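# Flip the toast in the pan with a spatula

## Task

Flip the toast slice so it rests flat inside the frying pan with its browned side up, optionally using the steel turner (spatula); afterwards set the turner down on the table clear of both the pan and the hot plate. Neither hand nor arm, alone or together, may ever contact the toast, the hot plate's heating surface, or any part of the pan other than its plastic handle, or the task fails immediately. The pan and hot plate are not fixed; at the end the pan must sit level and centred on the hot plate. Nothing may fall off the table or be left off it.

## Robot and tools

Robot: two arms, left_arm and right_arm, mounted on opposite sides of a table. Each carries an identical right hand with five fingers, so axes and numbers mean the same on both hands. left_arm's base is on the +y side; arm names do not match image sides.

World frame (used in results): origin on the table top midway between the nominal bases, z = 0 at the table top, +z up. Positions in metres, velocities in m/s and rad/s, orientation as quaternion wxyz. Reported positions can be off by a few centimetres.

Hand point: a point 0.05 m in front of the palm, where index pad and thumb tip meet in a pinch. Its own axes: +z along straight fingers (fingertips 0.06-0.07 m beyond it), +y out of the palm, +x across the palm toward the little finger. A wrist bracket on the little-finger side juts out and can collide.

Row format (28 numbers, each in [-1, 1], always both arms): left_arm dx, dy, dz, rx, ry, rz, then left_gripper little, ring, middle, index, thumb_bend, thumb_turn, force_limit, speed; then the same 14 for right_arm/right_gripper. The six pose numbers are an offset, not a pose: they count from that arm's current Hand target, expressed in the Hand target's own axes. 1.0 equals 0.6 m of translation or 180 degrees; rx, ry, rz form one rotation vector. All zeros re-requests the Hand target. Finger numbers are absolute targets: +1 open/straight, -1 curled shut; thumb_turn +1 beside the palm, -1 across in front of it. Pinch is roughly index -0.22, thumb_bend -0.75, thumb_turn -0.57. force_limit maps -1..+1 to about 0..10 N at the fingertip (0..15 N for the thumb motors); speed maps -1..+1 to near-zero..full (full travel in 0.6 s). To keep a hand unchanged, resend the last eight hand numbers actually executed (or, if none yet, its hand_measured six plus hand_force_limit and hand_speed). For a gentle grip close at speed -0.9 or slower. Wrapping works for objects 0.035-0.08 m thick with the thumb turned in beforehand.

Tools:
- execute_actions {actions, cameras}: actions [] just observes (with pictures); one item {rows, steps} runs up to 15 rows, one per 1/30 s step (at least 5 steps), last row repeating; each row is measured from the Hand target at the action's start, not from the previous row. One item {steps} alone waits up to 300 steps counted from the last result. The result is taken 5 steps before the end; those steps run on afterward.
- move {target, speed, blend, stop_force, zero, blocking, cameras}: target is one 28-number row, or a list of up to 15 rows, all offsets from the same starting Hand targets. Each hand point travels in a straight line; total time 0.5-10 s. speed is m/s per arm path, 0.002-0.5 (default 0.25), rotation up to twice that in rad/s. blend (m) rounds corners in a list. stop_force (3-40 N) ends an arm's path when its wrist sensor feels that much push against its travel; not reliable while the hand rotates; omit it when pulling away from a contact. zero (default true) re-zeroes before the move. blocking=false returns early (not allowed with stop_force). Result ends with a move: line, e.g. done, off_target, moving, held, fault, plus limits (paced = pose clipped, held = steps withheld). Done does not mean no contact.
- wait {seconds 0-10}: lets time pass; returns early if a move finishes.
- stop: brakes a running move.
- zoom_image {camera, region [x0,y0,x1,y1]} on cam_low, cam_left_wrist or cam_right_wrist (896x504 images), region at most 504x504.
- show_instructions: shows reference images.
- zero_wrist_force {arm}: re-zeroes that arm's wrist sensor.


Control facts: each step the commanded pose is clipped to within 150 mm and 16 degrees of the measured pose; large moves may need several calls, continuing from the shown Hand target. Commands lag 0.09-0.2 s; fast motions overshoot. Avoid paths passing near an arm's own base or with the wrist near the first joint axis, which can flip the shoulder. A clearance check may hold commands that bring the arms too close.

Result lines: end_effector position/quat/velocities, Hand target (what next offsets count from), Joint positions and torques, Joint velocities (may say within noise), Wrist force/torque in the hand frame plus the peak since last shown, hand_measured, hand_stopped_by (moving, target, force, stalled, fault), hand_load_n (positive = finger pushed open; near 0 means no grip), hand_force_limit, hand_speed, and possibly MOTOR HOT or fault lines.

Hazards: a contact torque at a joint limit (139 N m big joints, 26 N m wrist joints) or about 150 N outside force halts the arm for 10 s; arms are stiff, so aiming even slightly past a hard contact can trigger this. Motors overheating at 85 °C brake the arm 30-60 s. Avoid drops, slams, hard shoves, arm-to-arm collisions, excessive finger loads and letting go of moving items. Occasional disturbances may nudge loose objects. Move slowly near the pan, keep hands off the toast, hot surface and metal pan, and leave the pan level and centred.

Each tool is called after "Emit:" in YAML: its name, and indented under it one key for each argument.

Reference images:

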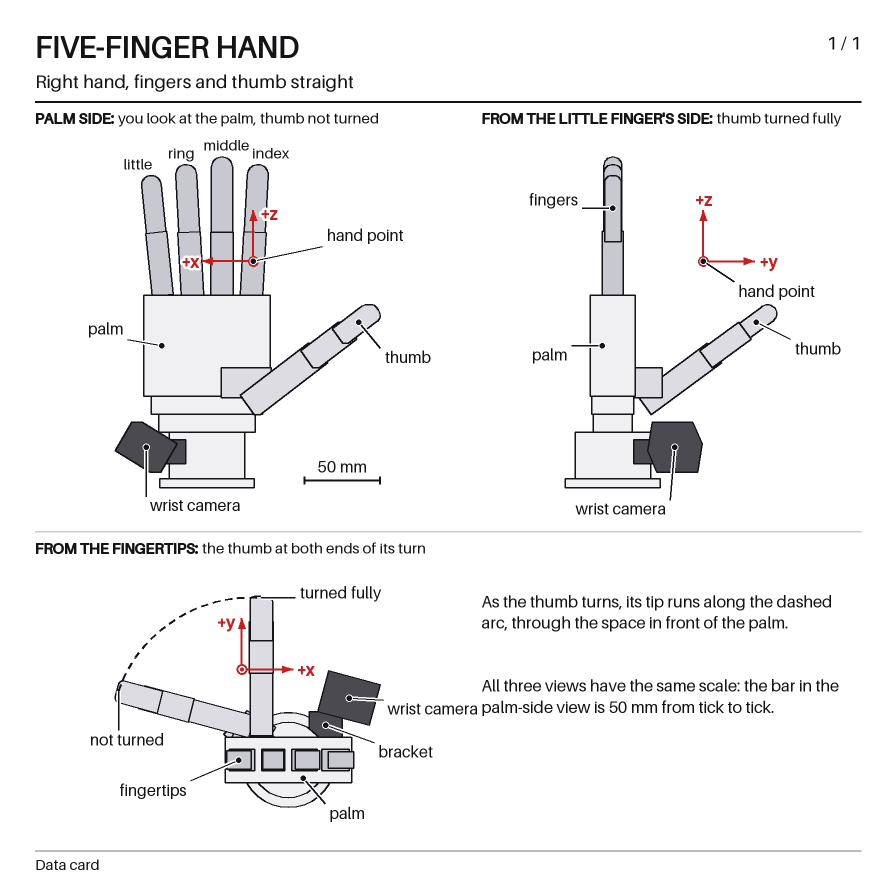

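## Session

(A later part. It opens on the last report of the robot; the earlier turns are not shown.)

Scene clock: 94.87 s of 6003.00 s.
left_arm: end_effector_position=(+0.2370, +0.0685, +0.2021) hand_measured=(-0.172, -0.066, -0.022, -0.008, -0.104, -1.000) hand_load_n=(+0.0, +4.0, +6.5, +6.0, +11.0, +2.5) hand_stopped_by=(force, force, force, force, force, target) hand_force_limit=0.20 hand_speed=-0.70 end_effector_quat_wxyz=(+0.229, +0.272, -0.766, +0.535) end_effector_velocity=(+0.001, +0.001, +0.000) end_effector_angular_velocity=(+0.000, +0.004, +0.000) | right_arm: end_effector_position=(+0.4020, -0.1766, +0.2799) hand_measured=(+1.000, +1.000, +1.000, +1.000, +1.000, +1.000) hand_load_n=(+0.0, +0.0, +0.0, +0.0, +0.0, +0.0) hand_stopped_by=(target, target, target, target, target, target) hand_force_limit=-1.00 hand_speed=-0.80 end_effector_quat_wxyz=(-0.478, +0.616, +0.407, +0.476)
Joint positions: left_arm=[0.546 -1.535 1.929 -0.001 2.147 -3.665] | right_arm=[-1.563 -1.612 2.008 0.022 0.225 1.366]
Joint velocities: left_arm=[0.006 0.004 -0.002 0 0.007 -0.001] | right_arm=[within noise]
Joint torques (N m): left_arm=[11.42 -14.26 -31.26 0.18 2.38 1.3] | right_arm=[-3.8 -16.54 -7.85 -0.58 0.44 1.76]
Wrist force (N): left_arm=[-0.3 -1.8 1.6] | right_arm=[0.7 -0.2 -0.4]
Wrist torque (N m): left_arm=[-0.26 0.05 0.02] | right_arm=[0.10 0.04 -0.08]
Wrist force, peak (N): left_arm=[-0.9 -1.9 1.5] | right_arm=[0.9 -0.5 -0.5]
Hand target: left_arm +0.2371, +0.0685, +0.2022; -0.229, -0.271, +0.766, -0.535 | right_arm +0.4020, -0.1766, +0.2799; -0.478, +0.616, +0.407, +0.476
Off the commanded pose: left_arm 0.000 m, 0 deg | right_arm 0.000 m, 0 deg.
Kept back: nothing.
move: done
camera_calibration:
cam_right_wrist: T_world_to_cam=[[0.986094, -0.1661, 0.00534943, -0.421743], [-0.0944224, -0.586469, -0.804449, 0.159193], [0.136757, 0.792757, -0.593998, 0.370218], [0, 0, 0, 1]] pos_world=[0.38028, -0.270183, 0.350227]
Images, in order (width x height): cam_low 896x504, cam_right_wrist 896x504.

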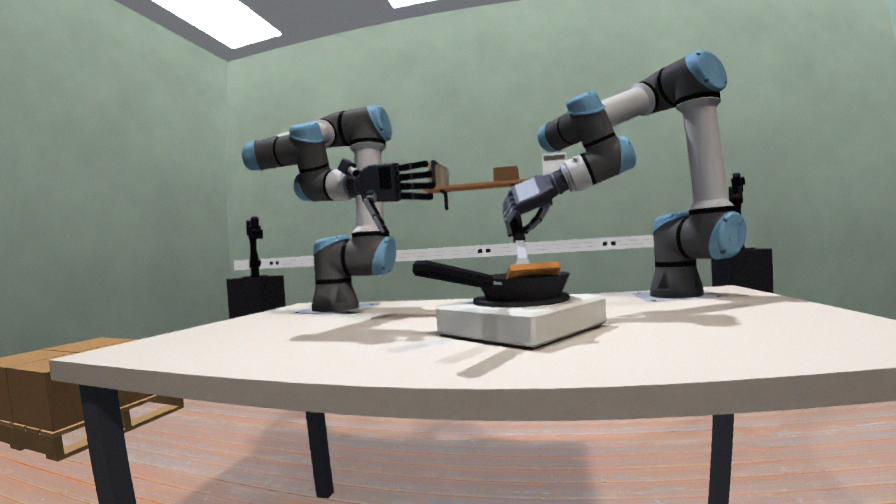

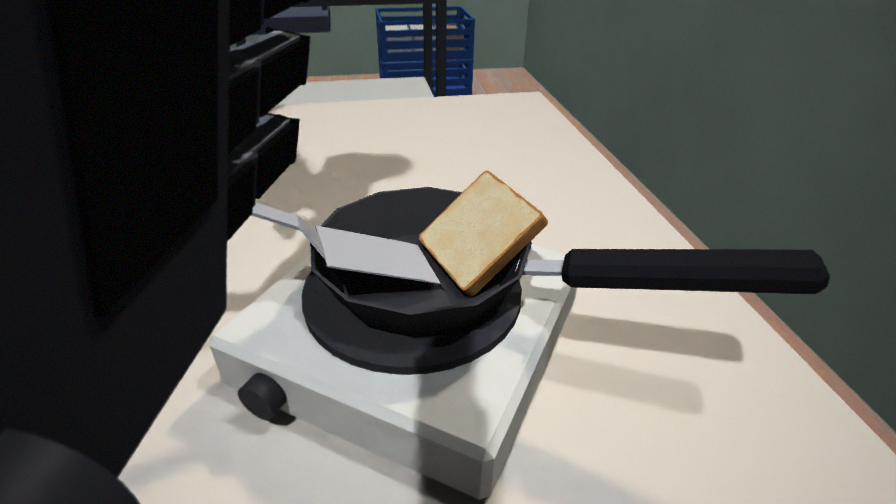

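Emit:
move:
  target: [-0.0495,-0.0258,-0.0122,0,0,0, -0.8,-0.8,-0.8,-0.8,-0.6,-1,0.2,-0.7, 0,0,0,0,0,0,1,1,1,1,1,1,-1,-0.8]
  speed: 0.03
  cameras: ["cam_right_wrist","cam_low"]

Emit:
zoom_image:
  camera: "cam_right_wrist"
  region: [290, 150, 550, 340]

Scene clock: 96.73 s of 6003.00 s.
left_arm: end_effector_position=(+0.2702, +0.0761, +0.1963) hand_measured=(-0.172, -0.066, -0.022, -0.008, -0.104, -1.000) hand_load_n=(+0.0, +6.0, +6.5, +3.5, +11.5, +1.0) hand_stopped_by=(force, force, force, force, force, target) hand_force_limit=0.20 hand_speed=-0.70 end_effector_quat_wxyz=(+0.229, +0.271, -0.766, +0.535) end_effector_velocity=(-0.001, -0.001, +0.001) end_effector_angular_velocity=(+0.000, -0.004, +0.001) | right_arm: end_effector_position=(+0.4020, -0.1766, +0.2799) hand_measured=(+1.000, +1.000, +1.000, +1.000, +1.000, +1.000) hand_load_n=(+0.0, +0.0, +0.0, -0.5, +0.0, +0.0) hand_stopped_by=(target, target, target, target, target, target) hand_force_limit=-1.00 hand_speed=-0.80 end_effector_quat_wxyz=(-0.478, +0.616, +0.407, +0.476)
Joint positions: left_arm=[0.636 -1.467 1.875 0.011 2.23 -3.621] | right_arm=[-1.563 -1.612 2.008 0.022 0.225 1.366]
Joint velocities: left_arm=[-0.005 -0.003 0.001 0 -0.007 0] | right_arm=[within noise]
Joint torques (N m): left_arm=[-9.99 -35.62 -8.99 0.57 -1.64 -1.74] | right_arm=[-4.05 -15.77 -8.42 -0.63 0.53 1.68]
Wrist force (N): left_arm=[-0.3 -0.7 1.3] | right_arm=[0.5 -0.4 -0.1]
Wrist torque (N m): left_arm=[-0.23 -0.17 0.03] | right_arm=[0.05 0.06 -0.10]
Wrist force, peak (N): left_arm=[0.0 -2.0 1.6] | right_arm=[0.6 -0.6 -0.3]
Hand target: left_arm +0.2700, +0.0761, +0.1962; -0.229, -0.271, +0.766, -0.535 | right_arm +0.4020, -0.1766, +0.2799; -0.478, +0.616, +0.407, +0.476
Off the commanded pose: left_arm 0.000 m, 0 deg | right_arm 0.000 m, 0 deg.
Kept back: nothing.
move: done
camera_calibration:
cam_right_wrist: T_world_to_cam=[[0.986094, -0.166101, 0.00534956, -0.421743], [-0.0944226, -0.586469, -0.804449, 0.159193], [0.136757, 0.792757, -0.593998, 0.370218], [0, 0, 0, 1]] pos_world=[0.38028, -0.270183, 0.350227]
Images, in order (width x height): cam_low 896x504, cam_right_wrist 896x504.

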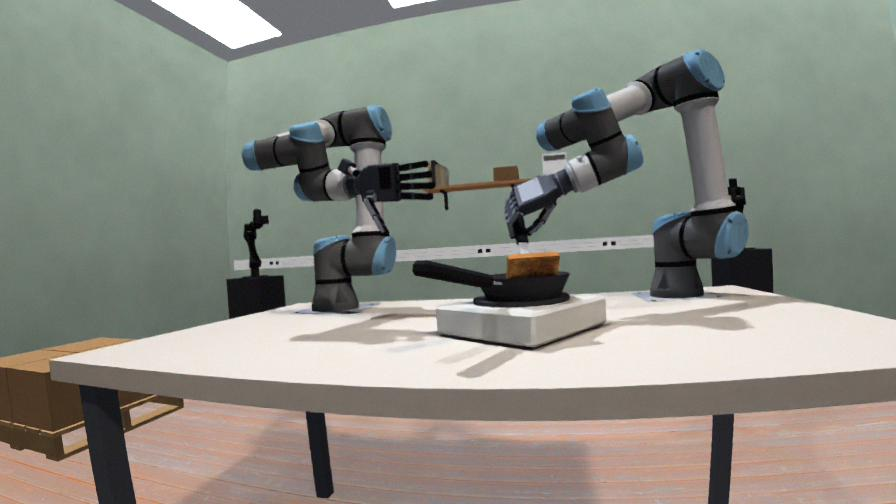

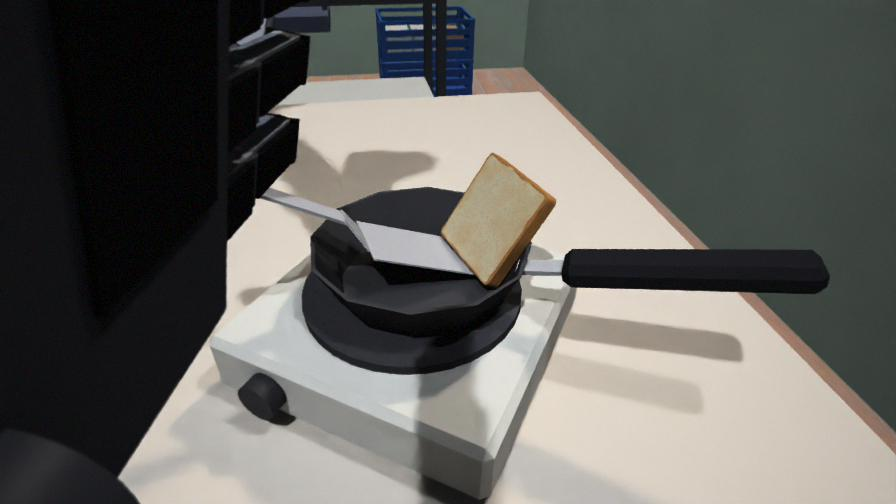

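Scaled by 1.938.

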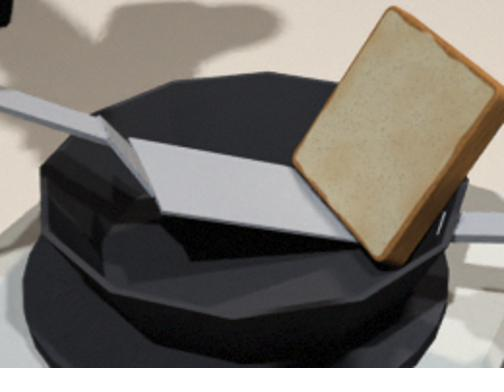

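Emit:
move:
  target: [0.034,0.0254,0.0124,0,0,0, -0.8,-0.8,-0.8,-0.8,-0.6,-1,0.2,-0.7, 0,0,0,0,0,0,1,1,1,1,1,1,-1,-0.8]
  speed: 0.02
  cameras: ["cam_right_wrist","cam_low"]

Emit:
zoom_image:
  camera: "cam_right_wrist"
  region: [290, 150, 550, 340]

Scene clock: 98.53 s of 6003.00 s.
left_arm: end_effector_position=(+0.2441, +0.0699, +0.1963) hand_measured=(-0.172, -0.066, -0.022, -0.008, -0.104, -1.000) hand_load_n=(+0.0, +5.0, +6.5, +4.5, +11.5, +2.0) hand_stopped_by=(force, force, force, force, force, target) hand_force_limit=0.20 hand_speed=-0.70 end_effector_quat_wxyz=(+0.229, +0.271, -0.766, +0.535) | right_arm: end_effector_position=(+0.4020, -0.1766, +0.2799) hand_measured=(+1.000, +1.000, +1.000, +1.000, +1.000, +1.000) hand_load_n=(+0.0, +0.0, +0.0, +0.0, +0.0, +0.0) hand_stopped_by=(target, target, target, target, target, target) hand_force_limit=-1.00 hand_speed=-0.80 end_effector_quat_wxyz=(-0.478, +0.616, +0.407, +0.476)
Joint positions: left_arm=[0.565 -1.516 1.926 -0.012 2.165 -3.656] | right_arm=[-1.563 -1.612 2.008 0.022 0.225 1.366]
Joint velocities: within noise
Joint torques (N m): left_arm=[11.78 -16.3 -25.58 -1.05 2.35 -0.91] | right_arm=[-3.56 -17.09 -7.91 -0.77 0.53 1.69]
Wrist force (N): left_arm=[-0.9 -1.2 1.2] | right_arm=[0.6 -0.3 0.0]
Wrist torque (N m): left_arm=[-0.23 -0.05 0.03] | right_arm=[0.06 0.04 -0.09]
Wrist force, peak (N): left_arm=[-0.9 -1.3 1.5] | right_arm=[0.9 -0.3 -0.3]
Hand target: left_arm +0.2442, +0.0699, +0.1963; -0.229, -0.271, +0.766, -0.535 | right_arm +0.4020, -0.1766, +0.2799; -0.478, +0.616, +0.407, +0.476
Off the commanded pose: left_arm 0.000 m, 0 deg | right_arm 0.000 m, 0 deg.
Kept back: nothing.
move: done
camera_calibration:
cam_right_wrist: T_world_to_cam=[[0.986094, -0.166101, 0.00534956, -0.421743], [-0.0944228, -0.58647, -0.804449, 0.159193], [0.136757, 0.792757, -0.593998, 0.370218], [0, 0, 0, 1]] pos_world=[0.38028, -0.270183, 0.350227]
Images, in order (width x height): cam_low 896x504, cam_right_wrist 896x504.

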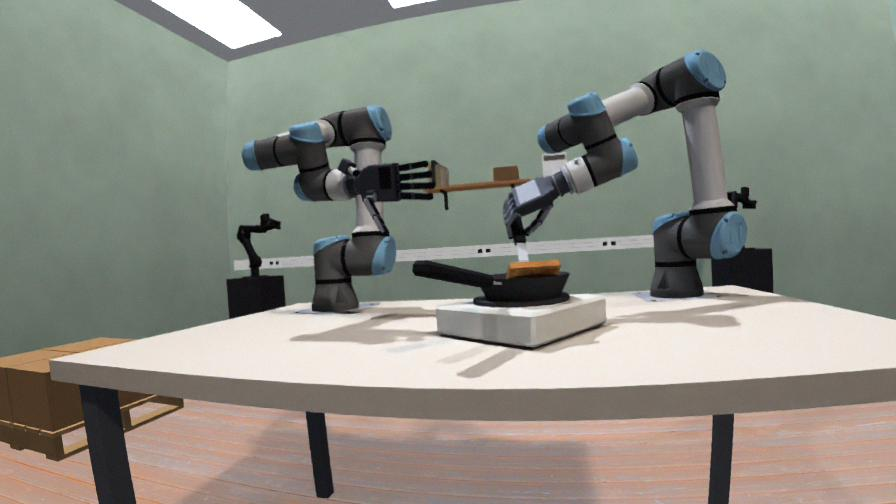

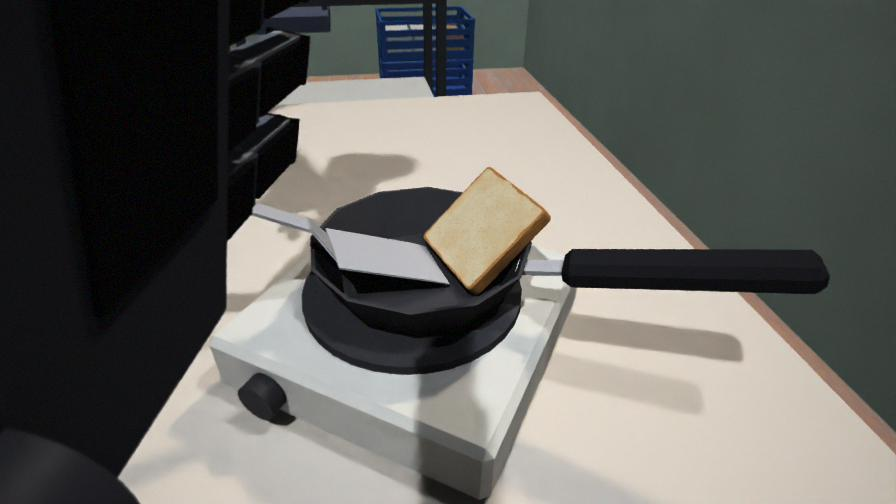

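Scaled by 1.938.

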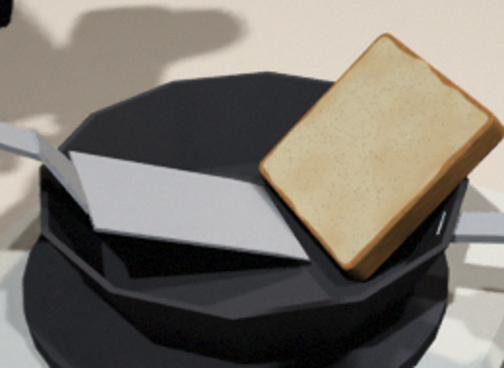

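Emit:
move:
  target:
    - [0.0555,-0.0367,-0.0168,0,0,0, -0.8,-0.8,-0.8,-0.8,-0.6,-1,0.2,-0.7, 0,0,0,0,0,0,1,1,1,1,1,1,-1,-0.8]
    - [0.0817,-0.3357,-0.1553,0,0.0703,-0.151, -0.8,-0.8,-0.8,-0.8,-0.6,-1,0.2,-0.7, 0,0,0,0,0,0,1,1,1,1,1,1,-1,-0.8]
    - [-0.1137,-0.5828,-0.2708,0,0.1407,-0.302, -0.8,-0.8,-0.8,-0.8,-0.6,-1,0.2,-0.7, 0,0,0,0,0,0,1,1,1,1,1,1,-1,-0.8]
    - [-0.3517,-0.6532,-0.3043,0,0.1993,-0.4278, -0.8,-0.8,-0.8,-0.8,-0.6,-1,0.2,-0.7, 0,0,0,0,0,0,1,1,1,1,1,1,-1,-0.8]
  speed: 0.15
  blend: 0.01
  cameras: ["cam_right_wrist","cam_low"]

Emit:
zoom_image:
  camera: "cam_right_wrist"
  region: [290, 50, 600, 340]

Emit:
zoom_image:
  camera: "cam_low"
  region: [440, 100, 640, 320]

Scene clock: 105.40 s of 6003.00 s.
left_arm: end_effector_position=(+0.4611, +0.1202, +0.4280) hand_measured=(-0.172, -0.066, -0.022, -0.008, -0.104, -1.000) hand_load_n=(+0.0, +5.5, +5.5, +3.5, +12.5, +3.0) hand_stopped_by=(force, force, force, force, force, target) hand_force_limit=0.20 hand_speed=-0.70 end_effector_quat_wxyz=(+0.537, +0.440, -0.562, +0.450) | right_arm: end_effector_position=(+0.4020, -0.1766, +0.2799) hand_measured=(+1.000, +1.000, +1.000, +1.000, +1.000, +1.000) hand_load_n=(+0.0, +0.5, +0.0, +0.0, +0.0, +0.0) hand_stopped_by=(target, target, target, target, target, target) hand_force_limit=-1.00 hand_speed=-0.80 end_effector_quat_wxyz=(-0.478, +0.616, +0.407, +0.476)
Joint positions: left_arm=[1.099 -1.046 0.958 0.159 2.882 -4.611] | right_arm=[-1.563 -1.612 2.008 0.022 0.225 1.366]
Joint velocities: within noise
Joint torques (N m): left_arm=[-9.66 -55.95 -10.5 1.61 -1.83 2.48] | right_arm=[-3.78 -18.12 -8.92 -0.7 0.48 1.74]
Wrist force (N): left_arm=[-1.1 -0.2 1.8] | right_arm=[0.6 -0.5 -0.2]
Wrist torque (N m): left_arm=[0.00 -0.15 -0.13] | right_arm=[0.05 0.05 -0.10]
Wrist force, peak (N): left_arm=[-2.3 -4.8 -0.7] | right_arm=[0.9 -0.5 -0.4]
Hand target: left_arm +0.4611, +0.1201, +0.4281; +0.537, +0.440, -0.562, +0.450 (not the last commanded pose) | right_arm +0.4020, -0.1766, +0.2799; -0.478, +0.616, +0.407, +0.476
Off the commanded pose: left_arm 0.220 m, 37 deg | right_arm 0.000 m, 0 deg.
Kept back: nothing.
move: held (left_arm; a check stopped the path); path passed 2 of 4 targets; blend cut to 0 m at target 1; limits=held
pose unreachable (left arm): on one or more control steps of this call this arm could not follow its commanded pose, so it was not sent that pose on those steps. It may still have moved: this result reports where it is.
cause: moving toward the commanded pose would bring two parts of the arm too close to each other (joints 4 (wrist 1) to 6 (wrist 3) lie between them).
camera_calibration:
cam_right_wrist: T_world_to_cam=[[0.986094, -0.166101, 0.00534947, -0.421743], [-0.094423, -0.586469, -0.804449, 0.159193], [0.136757, 0.792757, -0.593998, 0.370218], [0, 0, 0, 1]] pos_world=[0.38028, -0.270183, 0.350227]
Images, in order (width x height): cam_low 896x504, cam_right_wrist 896x504.

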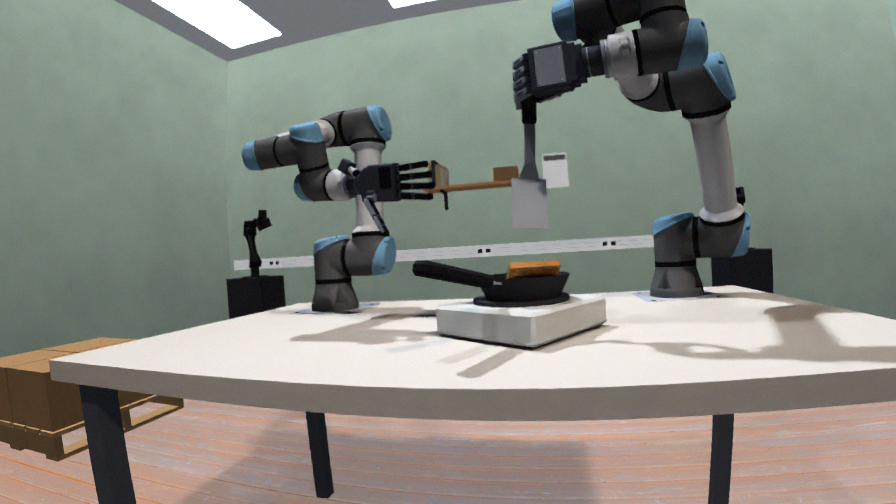

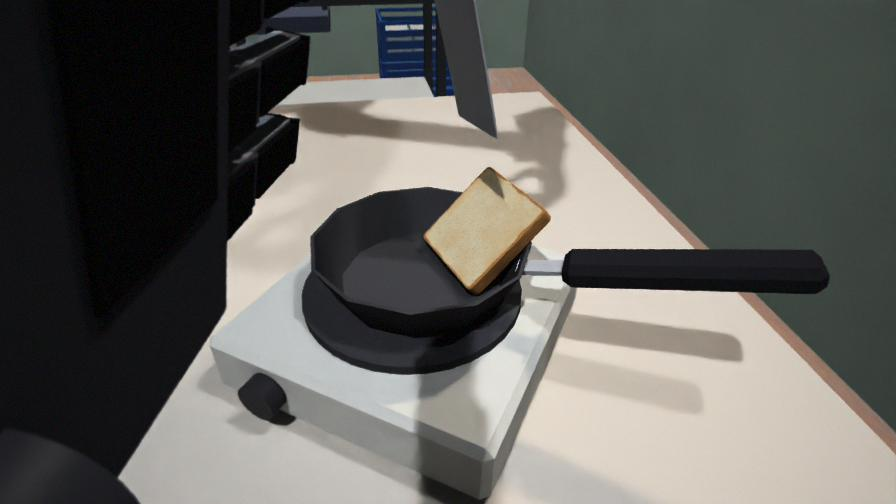

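Scaled by 1.626.

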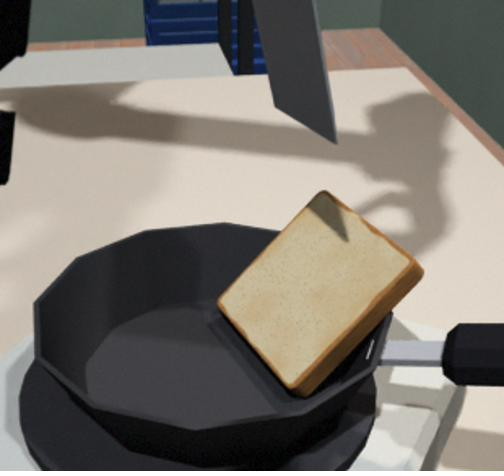

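Scaled by 2.291.

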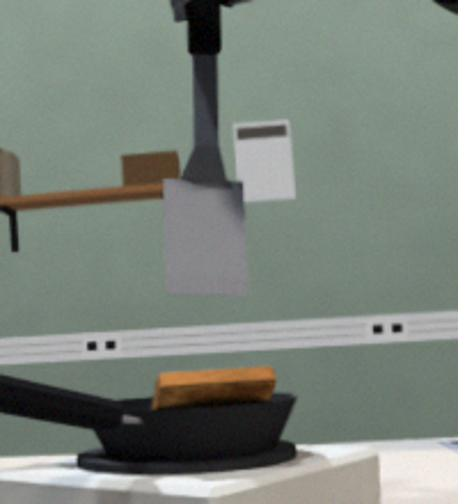

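Emit:
execute_actions:
  actions: []
  cameras: ["cam_low","cam_right_wrist"]

Emit:
zoom_image:
  camera: "cam_right_wrist"
  region: [250, 60, 650, 400]

Emit:
zoom_image:
  camera: "cam_low"
  region: [300, 150, 600, 350]

Scene clock: 106.77 s of 6003.00 s.
left_arm: end_effector_position=(+0.4611, +0.1201, +0.4281) hand_measured=(-0.172, -0.066, -0.022, -0.008, -0.104, -1.000) hand_load_n=(+0.0, +5.0, +5.5, +3.5, +12.5, +3.0) hand_stopped_by=(force, force, force, force, force, target) hand_force_limit=0.20 hand_speed=-0.70 end_effector_quat_wxyz=(+0.537, +0.440, -0.562, +0.450) | right_arm: end_effector_position=(+0.4020, -0.1766, +0.2799) hand_measured=(+1.000, +1.000, +1.000, +1.000, +1.000, +1.000) hand_load_n=(+0.0, +0.0, +0.0, +0.0, +0.0, +0.0) hand_stopped_by=(target, target, target, target, target, target) hand_force_limit=-1.00 hand_speed=-0.80 end_effector_quat_wxyz=(-0.478, +0.616, +0.407, +0.476)
Joint positions: left_arm=[1.099 -1.046 0.958 0.159 2.882 -4.611] | right_arm=[-1.563 -1.612 2.008 0.022 0.225 1.366]
Joint velocities: within noise
Joint torques (N m): left_arm=[-10.7 -56.23 -11.19 1.2 -1.7 2.32] | right_arm=[-2.91 -18.51 -9.2 -0.76 0.46 1.58]
Wrist force (N): left_arm=[-1.1 -0.1 1.5] | right_arm=[0.6 -0.2 -0.2]
Wrist torque (N m): left_arm=[0.01 -0.13 -0.15] | right_arm=[0.08 0.05 -0.09]
Wrist force, peak (N): left_arm=[-1.1 0.2 2.0] | right_arm=[0.7 -0.7 -0.2]
Hand target: left_arm +0.4611, +0.1201, +0.4281; +0.537, +0.440, -0.562, +0.450 (not the last commanded pose) | right_arm +0.4020, -0.1766, +0.2799; -0.478, +0.616, +0.407, +0.476
Off the commanded pose: left_arm 0.220 m, 37 deg | right_arm 0.000 m, 0 deg.
Steps of this call (1-41: nothing new was sent). Readings (end_effector_position of left_arm | right_arm; what the end effector reports):
1: (+0.4611, +0.1202, +0.4280) | (+0.4020, -0.1766, +0.2799) | left_arm hand_measured=(-0.172, -0.066, -0.022, -0.008, -0.104, -1.000) hand_load_n=(+0.0, +5.5, +5.5, +3.5, +12.5, +3.0) hand_stopped_by=(force, force, force, force, force, target) hand_force_limit=0.20 hand_speed=-0.70 | right_arm hand_measured=(+1.000, +1.000, +1.000, +1.000, +1.000, +1.000) hand_load_n=(+0.0, +0.0, +0.0, +0.0, +0.0, +0.0) hand_stopped_by=(target, target, target, target, target, target) hand_force_limit=-1.00 hand_speed=-0.80
2: (+0.4611, +0.1202, +0.4280) | (+0.4020, -0.1766, +0.2799) | left_arm hand_measured=(-0.172, -0.066, -0.022, -0.008, -0.104, -1.000) hand_load_n=(+0.0, +5.5, +5.5, +3.5, +12.5, +2.5) hand_stopped_by=(force, force, force, force, force, target) hand_force_limit=0.20 hand_speed=-0.70 | right_arm hand_measured=(+1.000, +1.000, +1.000, +1.000, +1.000, +1.000) hand_load_n=(+0.0, +0.0, +0.0, +0.0, +0.0, +0.0) hand_stopped_by=(target, target, target, target, target, target) hand_force_limit=-1.00 hand_speed=-0.80
4: (+0.4611, +0.1201, +0.4280) | (+0.4020, -0.1766, +0.2799) | left_arm hand_measured=(-0.172, -0.066, -0.022, -0.008, -0.104, -1.000) hand_load_n=(+0.0, +5.5, +5.5, +3.5, +12.5, +2.5) hand_stopped_by=(force, force, force, force, force, target) hand_force_limit=0.20 hand_speed=-0.70 | right_arm hand_measured=(+1.000, +1.000, +1.000, +1.000, +1.000, +1.000) hand_load_n=(+0.0, +0.0, +0.0, +0.0, +0.0, +0.0) hand_stopped_by=(target, target, target, target, target, target) hand_force_limit=-1.00 hand_speed=-0.80
8: (+0.4611, +0.1201, +0.4280) | (+0.4020, -0.1766, +0.2799) | left_arm hand_measured=(-0.172, -0.066, -0.022, -0.008, -0.104, -1.000) hand_load_n=(+0.0, +5.0, +6.0, +3.5, +12.5, +3.0) hand_stopped_by=(force, force, force, force, force, target) hand_force_limit=0.20 hand_speed=-0.70 | right_arm hand_measured=(+1.000, +1.000, +1.000, +1.000, +1.000, +1.000) hand_load_n=(+0.0, +0.0, +0.0, +0.0, +0.0, +0.0) hand_stopped_by=(target, target, target, target, target, target) hand_force_limit=-1.00 hand_speed=-0.80
41: the state above
camera_calibration:
cam_right_wrist: T_world_to_cam=[[0.986094, -0.166101, 0.00535026, -0.421743], [-0.0944221, -0.586469, -0.804449, 0.159193], [0.136757, 0.792757, -0.593998, 0.370218], [0, 0, 0, 1]] pos_world=[0.38028, -0.270183, 0.350228]
Images, in order (width x height): cam_low 896x504, cam_right_wrist 896x504.

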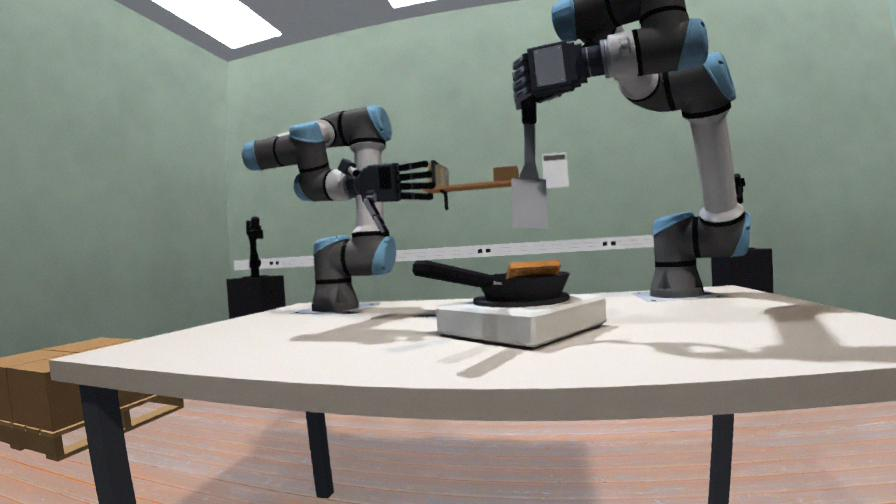

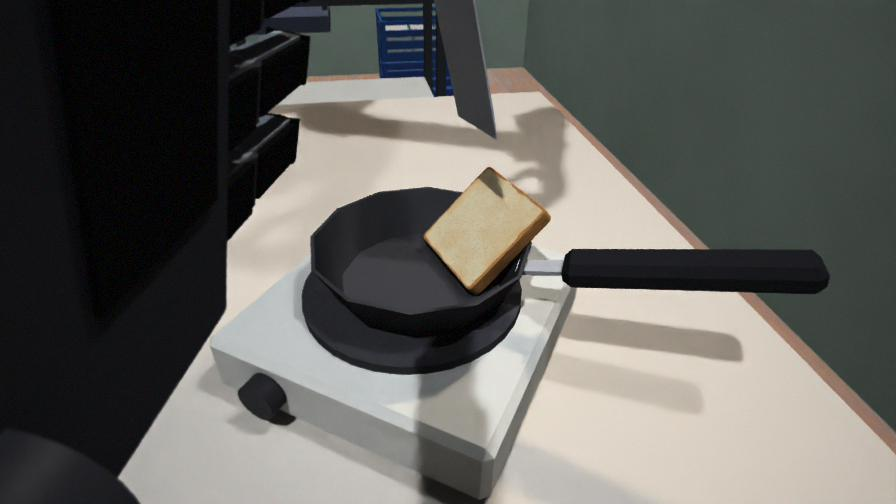

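Scaled by 1.260.

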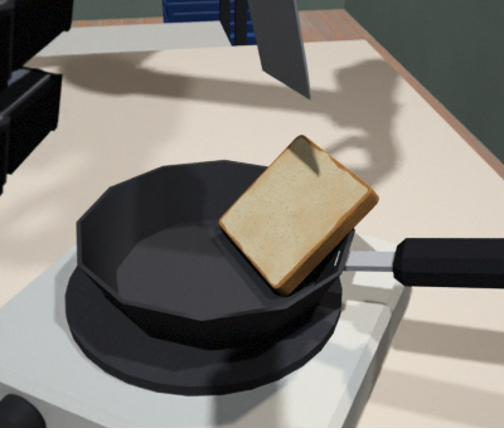

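Scaled by 1.680.

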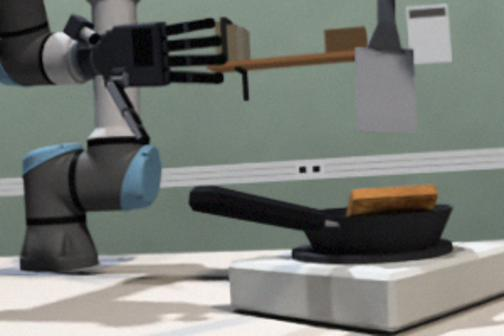

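Emit:
move:
  target: [-0.034,0.356,0.025,0,-0.1172,0.2517,-0.8,-0.8,-0.8,-0.8,-0.6,-1,0.2,-0.7,0,0,0,0,0,0,1,1,1,1,1,1,-1,-0.8]
  speed: 0.25
  cameras: ["cam_low","cam_right_wrist"]

Scene clock: 113.90 s of 6003.00 s.
left_arm: end_effector_position=(+0.2499, +0.1502, +0.4003) hand_measured=(-0.172, -0.066, -0.022, -0.008, -0.104, -1.000) hand_load_n=(+0.0, +4.5, +5.5, +4.5, +13.0, +3.0) hand_stopped_by=(force, force, force, force, force, target) hand_force_limit=0.20 hand_speed=-0.70 end_effector_quat_wxyz=(+0.215, +0.264, -0.774, +0.535) end_effector_velocity=(+0.003, +0.000, +0.001) end_effector_angular_velocity=(-0.005, +0.013, -0.002) | right_arm: end_effector_position=(+0.4020, -0.1766, +0.2799) hand_measured=(+1.000, +1.000, +1.000, +1.000, +1.000, +1.000) hand_load_n=(+0.0, +0.0, +0.0, +0.0, +0.0, +0.0) hand_stopped_by=(target, target, target, target, target, target) hand_force_limit=-1.00 hand_speed=-0.80 end_effector_quat_wxyz=(-0.478, +0.616, +0.407, +0.476)
Joint positions: left_arm=[0.713 -1.672 1.544 0.589 2.285 -3.538] | right_arm=[-1.563 -1.612 2.008 0.022 0.225 1.366]
Joint velocities: left_arm=[0.015 0.012 -0.01 -0.002 0.021 -0.005] | right_arm=[within noise]
Joint torques (N m): left_arm=[10.24 -9.83 -32.72 -2.31 2.4 -2.68] | right_arm=[-3.59 -18.3 -9.54 -0.66 0.32 1.77]
Wrist force (N): left_arm=[-1.2 -0.1 2.0] | right_arm=[0.5 -0.4 -0.3]
Wrist torque (N m): left_arm=[-0.29 0.04 -0.23] | right_arm=[0.07 0.07 -0.10]
Wrist force, peak (N): left_arm=[-1.4 -1.3 1.7] | right_arm=[0.9 -0.4 -0.4]
Hand target: left_arm +0.2499, +0.1502, +0.4004; -0.215, -0.264, +0.773, -0.535 | right_arm +0.4020, -0.1766, +0.2799; -0.478, +0.616, +0.407, +0.476
Off the commanded pose: left_arm 0.000 m, 0 deg | right_arm 0.000 m, 0 deg.
Kept back: nothing.
move: done
camera_calibration:
cam_right_wrist: T_world_to_cam=[[0.986094, -0.166101, 0.0053502, -0.421744], [-0.0944222, -0.586469, -0.804449, 0.159193], [0.136757, 0.792757, -0.593998, 0.370218], [0, 0, 0, 1]] pos_world=[0.38028, -0.270183, 0.350228]
Images, in order (width x height): cam_low 896x504, cam_right_wrist 896x504.

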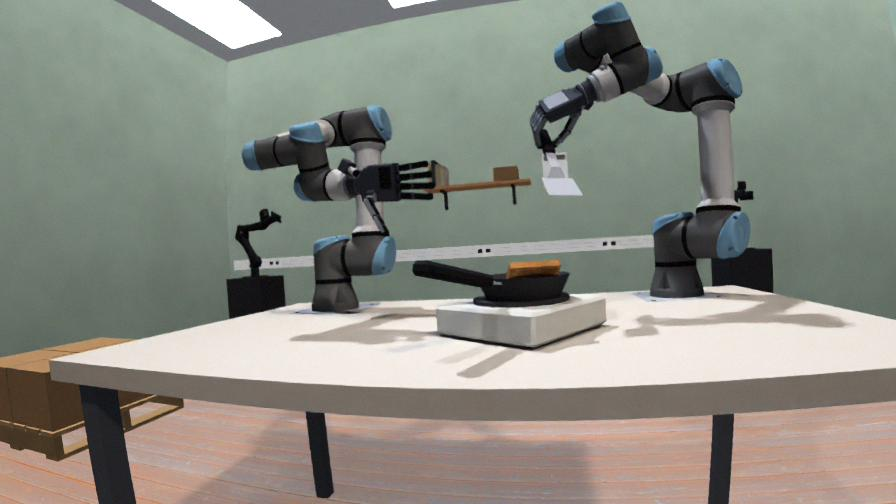

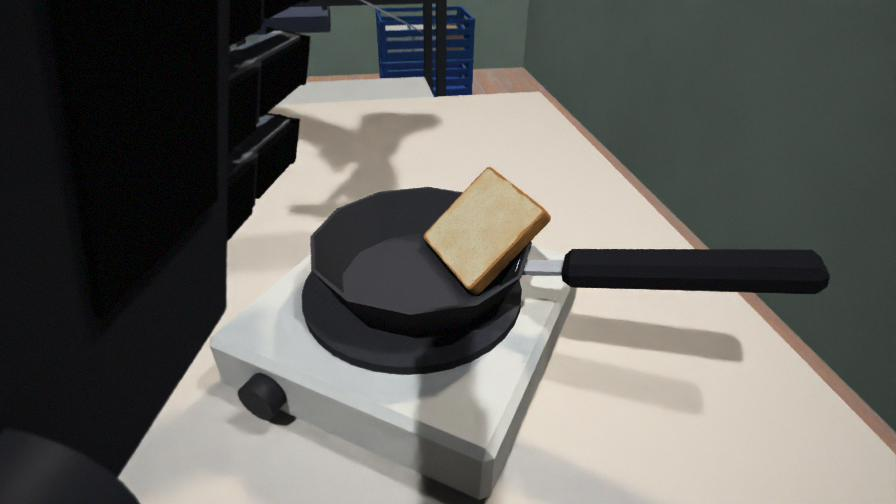

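Emit:
move:
  target: [-0.313,-0.042,-0.326,-0.410,0.152,0.367,-0.8,-0.8,-0.8,-0.8,-0.6,-1,0.2,-0.7,0,0,0,0,0,0,1,1,1,1,1,1,-1,-0.8]
  speed: 0.25
  cameras: ["cam_low","cam_right_wrist"]

Scene clock: 116.10 s of 6003.00 s.
left_arm: end_effector_position=(+0.3205, +0.2375, +0.3874) hand_measured=(-0.172, -0.066, -0.022, -0.008, -0.104, -1.000) hand_load_n=(+0.5, +3.5, +5.5, +5.5, +12.5, +4.0) hand_stopped_by=(force, force, force, force, force, target) hand_force_limit=0.20 hand_speed=-0.70 end_effector_quat_wxyz=(-0.218, +0.042, +0.901, -0.373) | right_arm: end_effector_position=(+0.4020, -0.1766, +0.2799) hand_measured=(+1.000, +1.000, +1.000, +1.000, +1.000, +1.000) hand_load_n=(+0.0, +0.0, +0.0, +0.0, +0.0, +0.0) hand_stopped_by=(target, target, target, target, target, target) hand_force_limit=-1.00 hand_speed=-0.80 end_effector_quat_wxyz=(-0.478, +0.616, +0.407, +0.476)
Joint positions: left_arm=[0.952 -1.245 1.151 1.615 2.462 -2.116] | right_arm=[-1.563 -1.612 2.008 0.022 0.225 1.366]
Joint velocities: within noise
Joint torques (N m): left_arm=[-0.7 -44.64 -8.99 0.28 3.34 -2.59] | right_arm=[-3.4 -18.23 -10.02 -0.83 0.42 1.83]
Wrist force (N): left_arm=[-0.6 -0.1 1.7] | right_arm=[0.7 -0.2 -0.2]
Wrist torque (N m): left_arm=[-0.24 0.07 -0.14] | right_arm=[0.09 0.03 -0.08]
Wrist force, peak (N): left_arm=[-1.1 -0.2 2.7] | right_arm=[0.8 -0.4 -0.6]
Hand target: left_arm +0.3204, +0.2375, +0.3874; -0.218, +0.042, +0.901, -0.373 (not the last commanded pose) | right_arm +0.4020, -0.1766, +0.2799; -0.478, +0.616, +0.407, +0.476
Off the commanded pose: left_arm 0.159 m, 60 deg | right_arm 0.000 m, 0 deg.
Kept back: nothing.
move: held (left_arm; a check stopped the path); limits=held
pose unreachable (left arm): on one or more control steps of this call this arm could not follow its commanded pose, so it was not sent that pose on those steps. It may still have moved: this result reports where it is.
cause: moving toward the commanded pose would bring two parts of the arm too close to each other (joints 4 (wrist 1) to 6 (wrist 3) lie between them).
camera_calibration:
cam_right_wrist: T_world_to_cam=[[0.986094, -0.166101, 0.00535028, -0.421744], [-0.0944222, -0.586469, -0.804449, 0.159193], [0.136758, 0.792757, -0.593998, 0.370218], [0, 0, 0, 1]] pos_world=[0.38028, -0.270183, 0.350228]
Images, in order (width x height): cam_low 896x504, cam_right_wrist 896x504.

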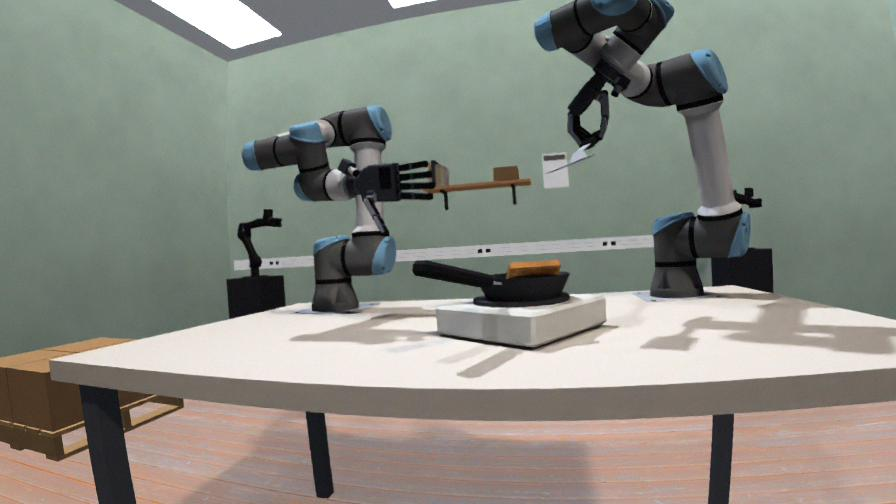

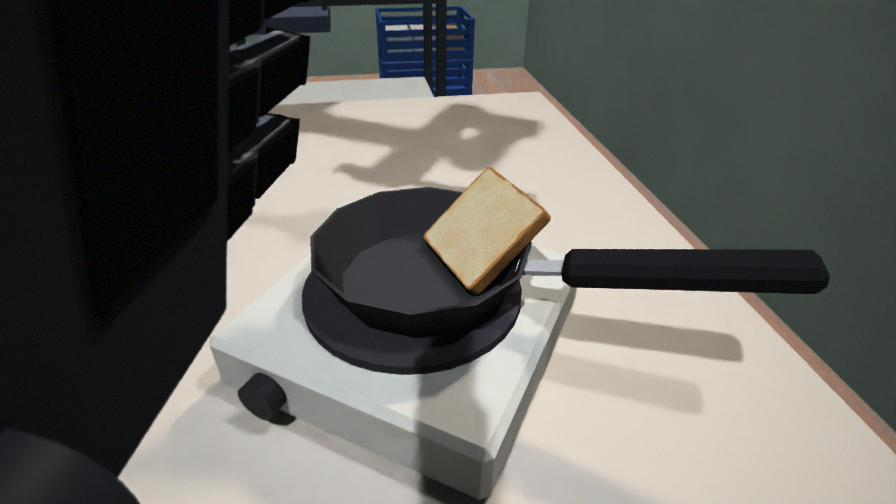

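Emit:
move:
  target: [-0.036,0.066,-0.094,-0.134,-0.110,0,-0.8,-0.8,-0.8,-0.8,-0.6,-1,0.2,-0.7,0,0,0,0,0,0,1,1,1,1,1,1,-1,-0.8]
  speed: 0.25
  cameras: ["cam_low"]

Scene clock: 119.60 s of 6003.00 s.
left_arm: end_effector_position=(+0.3603, +0.2976, +0.3876) hand_measured=(-0.172, -0.066, -0.022, -0.008, -0.104, -1.000) hand_load_n=(+0.0, +2.5, +6.0, +7.0, +12.5, +5.0) hand_stopped_by=(force, force, force, force, force, target) hand_force_limit=0.20 hand_speed=-0.70 end_effector_quat_wxyz=(+0.047, -0.023, -0.982, +0.179) end_effector_velocity=(-0.001, -0.001, -0.001) end_effector_angular_velocity=(-0.007, +0.008, -0.005) | right_arm: end_effector_position=(+0.4020, -0.1766, +0.2799) hand_measured=(+1.000, +1.000, +1.000, +1.000, +1.000, +1.000) hand_load_n=(+0.0, +0.0, +0.0, +0.0, +0.0, +0.0) hand_stopped_by=(target, target, target, target, target, target) hand_force_limit=-1.00 hand_speed=-0.80 end_effector_quat_wxyz=(-0.478, +0.616, +0.407, +0.476)
Joint positions: left_arm=[0.808 -1.318 1.091 1.62 1.899 -2.314] | right_arm=[-1.563 -1.612 2.008 0.022 0.225 1.366]
Joint velocities: left_arm=[0.004 0.002 0.001 0.001 0.012 0.007] | right_arm=[within noise]
Joint torques (N m): left_arm=[10.38 -24.39 -24.49 0.61 2.32 2.76] | right_arm=[-2.54 -18.61 -10.06 -0.72 0.47 1.73]
Wrist force (N): left_arm=[0.1 0.1 1.6] | right_arm=[0.7 -0.4 -0.3]
Wrist torque (N m): left_arm=[-0.07 0.14 -0.04] | right_arm=[0.06 0.03 -0.09]
Wrist force, peak (N): left_arm=[-0.9 0.1 2.1] | right_arm=[0.9 -0.6 -0.5]
Hand target: left_arm +0.3604, +0.2976, +0.3876; -0.047, +0.023, +0.982, -0.179 | right_arm +0.4020, -0.1766, +0.2799; -0.478, +0.616, +0.407, +0.476
Off the commanded pose: left_arm 0.000 m, 0 deg | right_arm 0.000 m, 0 deg.
Kept back: nothing.
move: done
Images, in order (width x height): cam_low 896x504.

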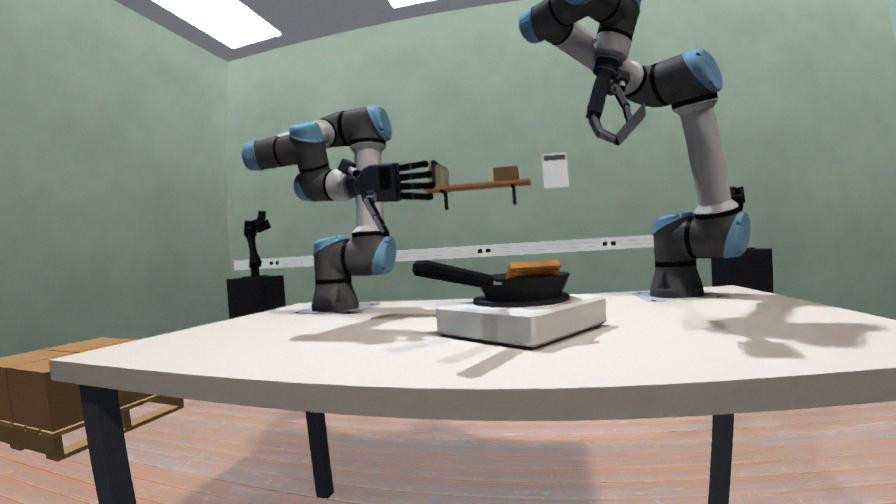

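Emit:
move:
  target: [-0.097,0.116,-0.003,-0.0657,0.147,0.265,-0.8,-0.8,-0.8,-0.8,-0.6,-1,0.2,-0.7,0,0,0,0,0,0,1,1,1,1,1,1,-1,-0.8]
  speed: 0.25
  cameras: ["cam_low","cam_right_wrist","cam_left_wrist"]

Scene clock: 122.13 s of 6003.00 s.
left_arm: end_effector_position=(+0.4205, +0.3599, +0.3597) hand_measured=(-0.172, -0.066, -0.022, -0.006, -0.104, -1.000) hand_load_n=(-0.5, +2.0, +5.5, +7.0, +12.5, +5.0) hand_stopped_by=(force, force, force, force, force, target) hand_force_limit=0.20 hand_speed=-0.70 end_effector_quat_wxyz=(-0.186, +0.457, +0.866, -0.074) end_effector_velocity=(-0.001, -0.001, +0.001) end_effector_angular_velocity=(-0.006, -0.004, +0.032) | right_arm: end_effector_position=(+0.4020, -0.1766, +0.2799) hand_measured=(+1.000, +1.000, +1.000, +1.000, +1.000, +1.000) hand_load_n=(+0.0, +0.0, +0.0, +0.0, +0.0, +0.0) hand_stopped_by=(target, target, target, target, target, target) hand_force_limit=-1.00 hand_speed=-0.80 end_effector_quat_wxyz=(-0.478, +0.616, +0.407, +0.476)
Joint positions: left_arm=[0.973 -1.108 1.012 2.028 1.756 -1.16] | right_arm=[-1.563 -1.612 2.008 0.022 0.225 1.366]
Joint velocities: left_arm=[0.001 -0.004 0 -0.008 0.014 -0.029] | right_arm=[within noise]
Joint torques (N m): left_arm=[-9.77 -50.22 -21.23 0.79 2.05 -2.97] | right_arm=[-3.49 -18.67 -10.04 -0.71 0.45 1.65]
Wrist force (N): left_arm=[-0.1 0.2 1.8] | right_arm=[0.7 0.0 -0.4]
Wrist torque (N m): left_arm=[-0.04 0.08 -0.05] | right_arm=[0.13 0.04 -0.07]
Wrist force, peak (N): left_arm=[0.2 0.1 2.3] | right_arm=[1.0 -0.2 -0.5]
Hand target: left_arm +0.4204, +0.3598, +0.3598; -0.186, +0.457, +0.866, -0.074 | right_arm +0.4020, -0.1766, +0.2799; -0.478, +0.616, +0.407, +0.476
Off the commanded pose: left_arm 0.000 m, 0 deg | right_arm 0.000 m, 0 deg.
Kept back: nothing.
move: done
camera_calibration:
cam_left_wrist: T_world_to_cam=[[0.61518, 0.770964, -0.164828, -0.480503], [0.786032, -0.583643, 0.20375, -0.197025], [0.0608835, -0.254903, -0.965048, 0.535411], [0, 0, 0, 1]] pos_world=[0.417866, 0.391936, 0.477641]
cam_right_wrist: T_world_to_cam=[[0.986094, -0.166101, 0.00535023, -0.421743], [-0.0944221, -0.586469, -0.804449, 0.159193], [0.136757, 0.792757, -0.593998, 0.370218], [0, 0, 0, 1]] pos_world=[0.38028, -0.270183, 0.350228]

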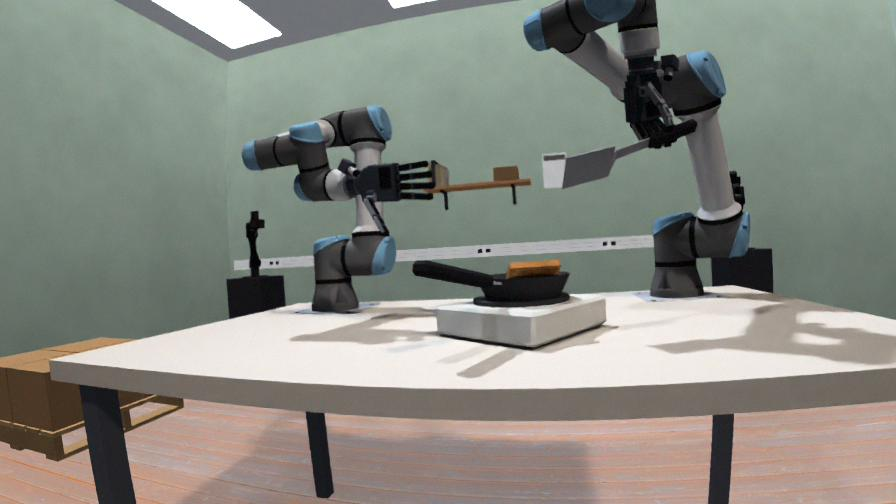

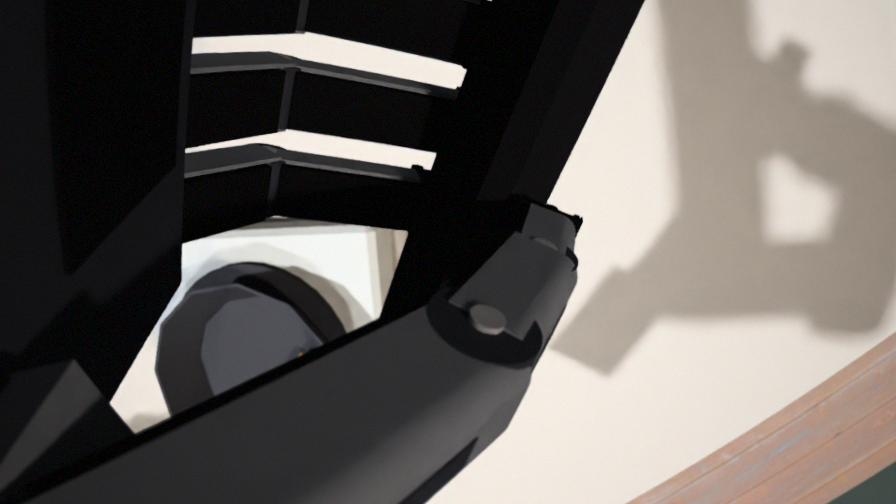

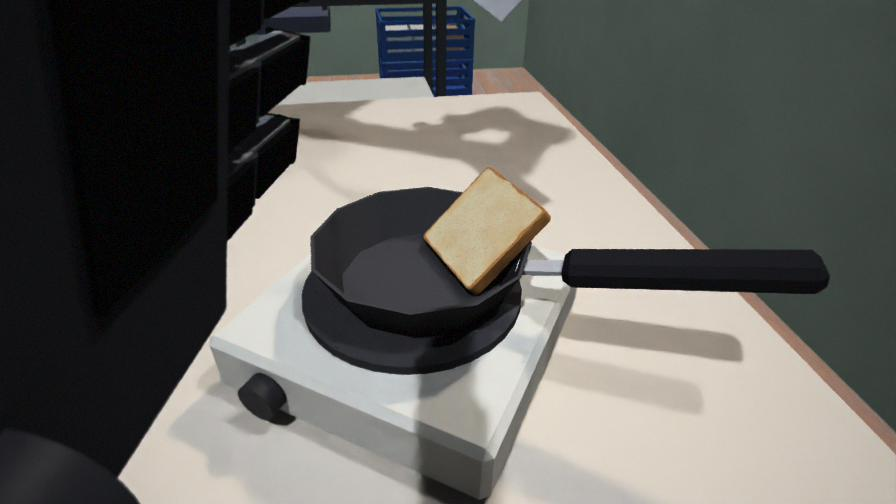

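Emit:
zoom_image:
  camera: "cam_low"
  region: [500, 100, 720, 224]

Scaled by 2.291.

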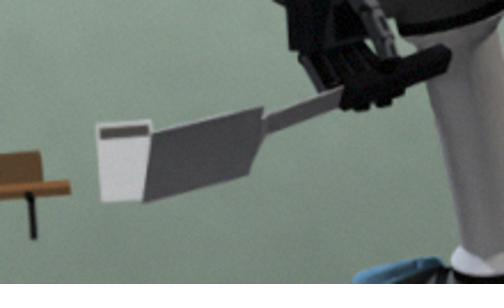

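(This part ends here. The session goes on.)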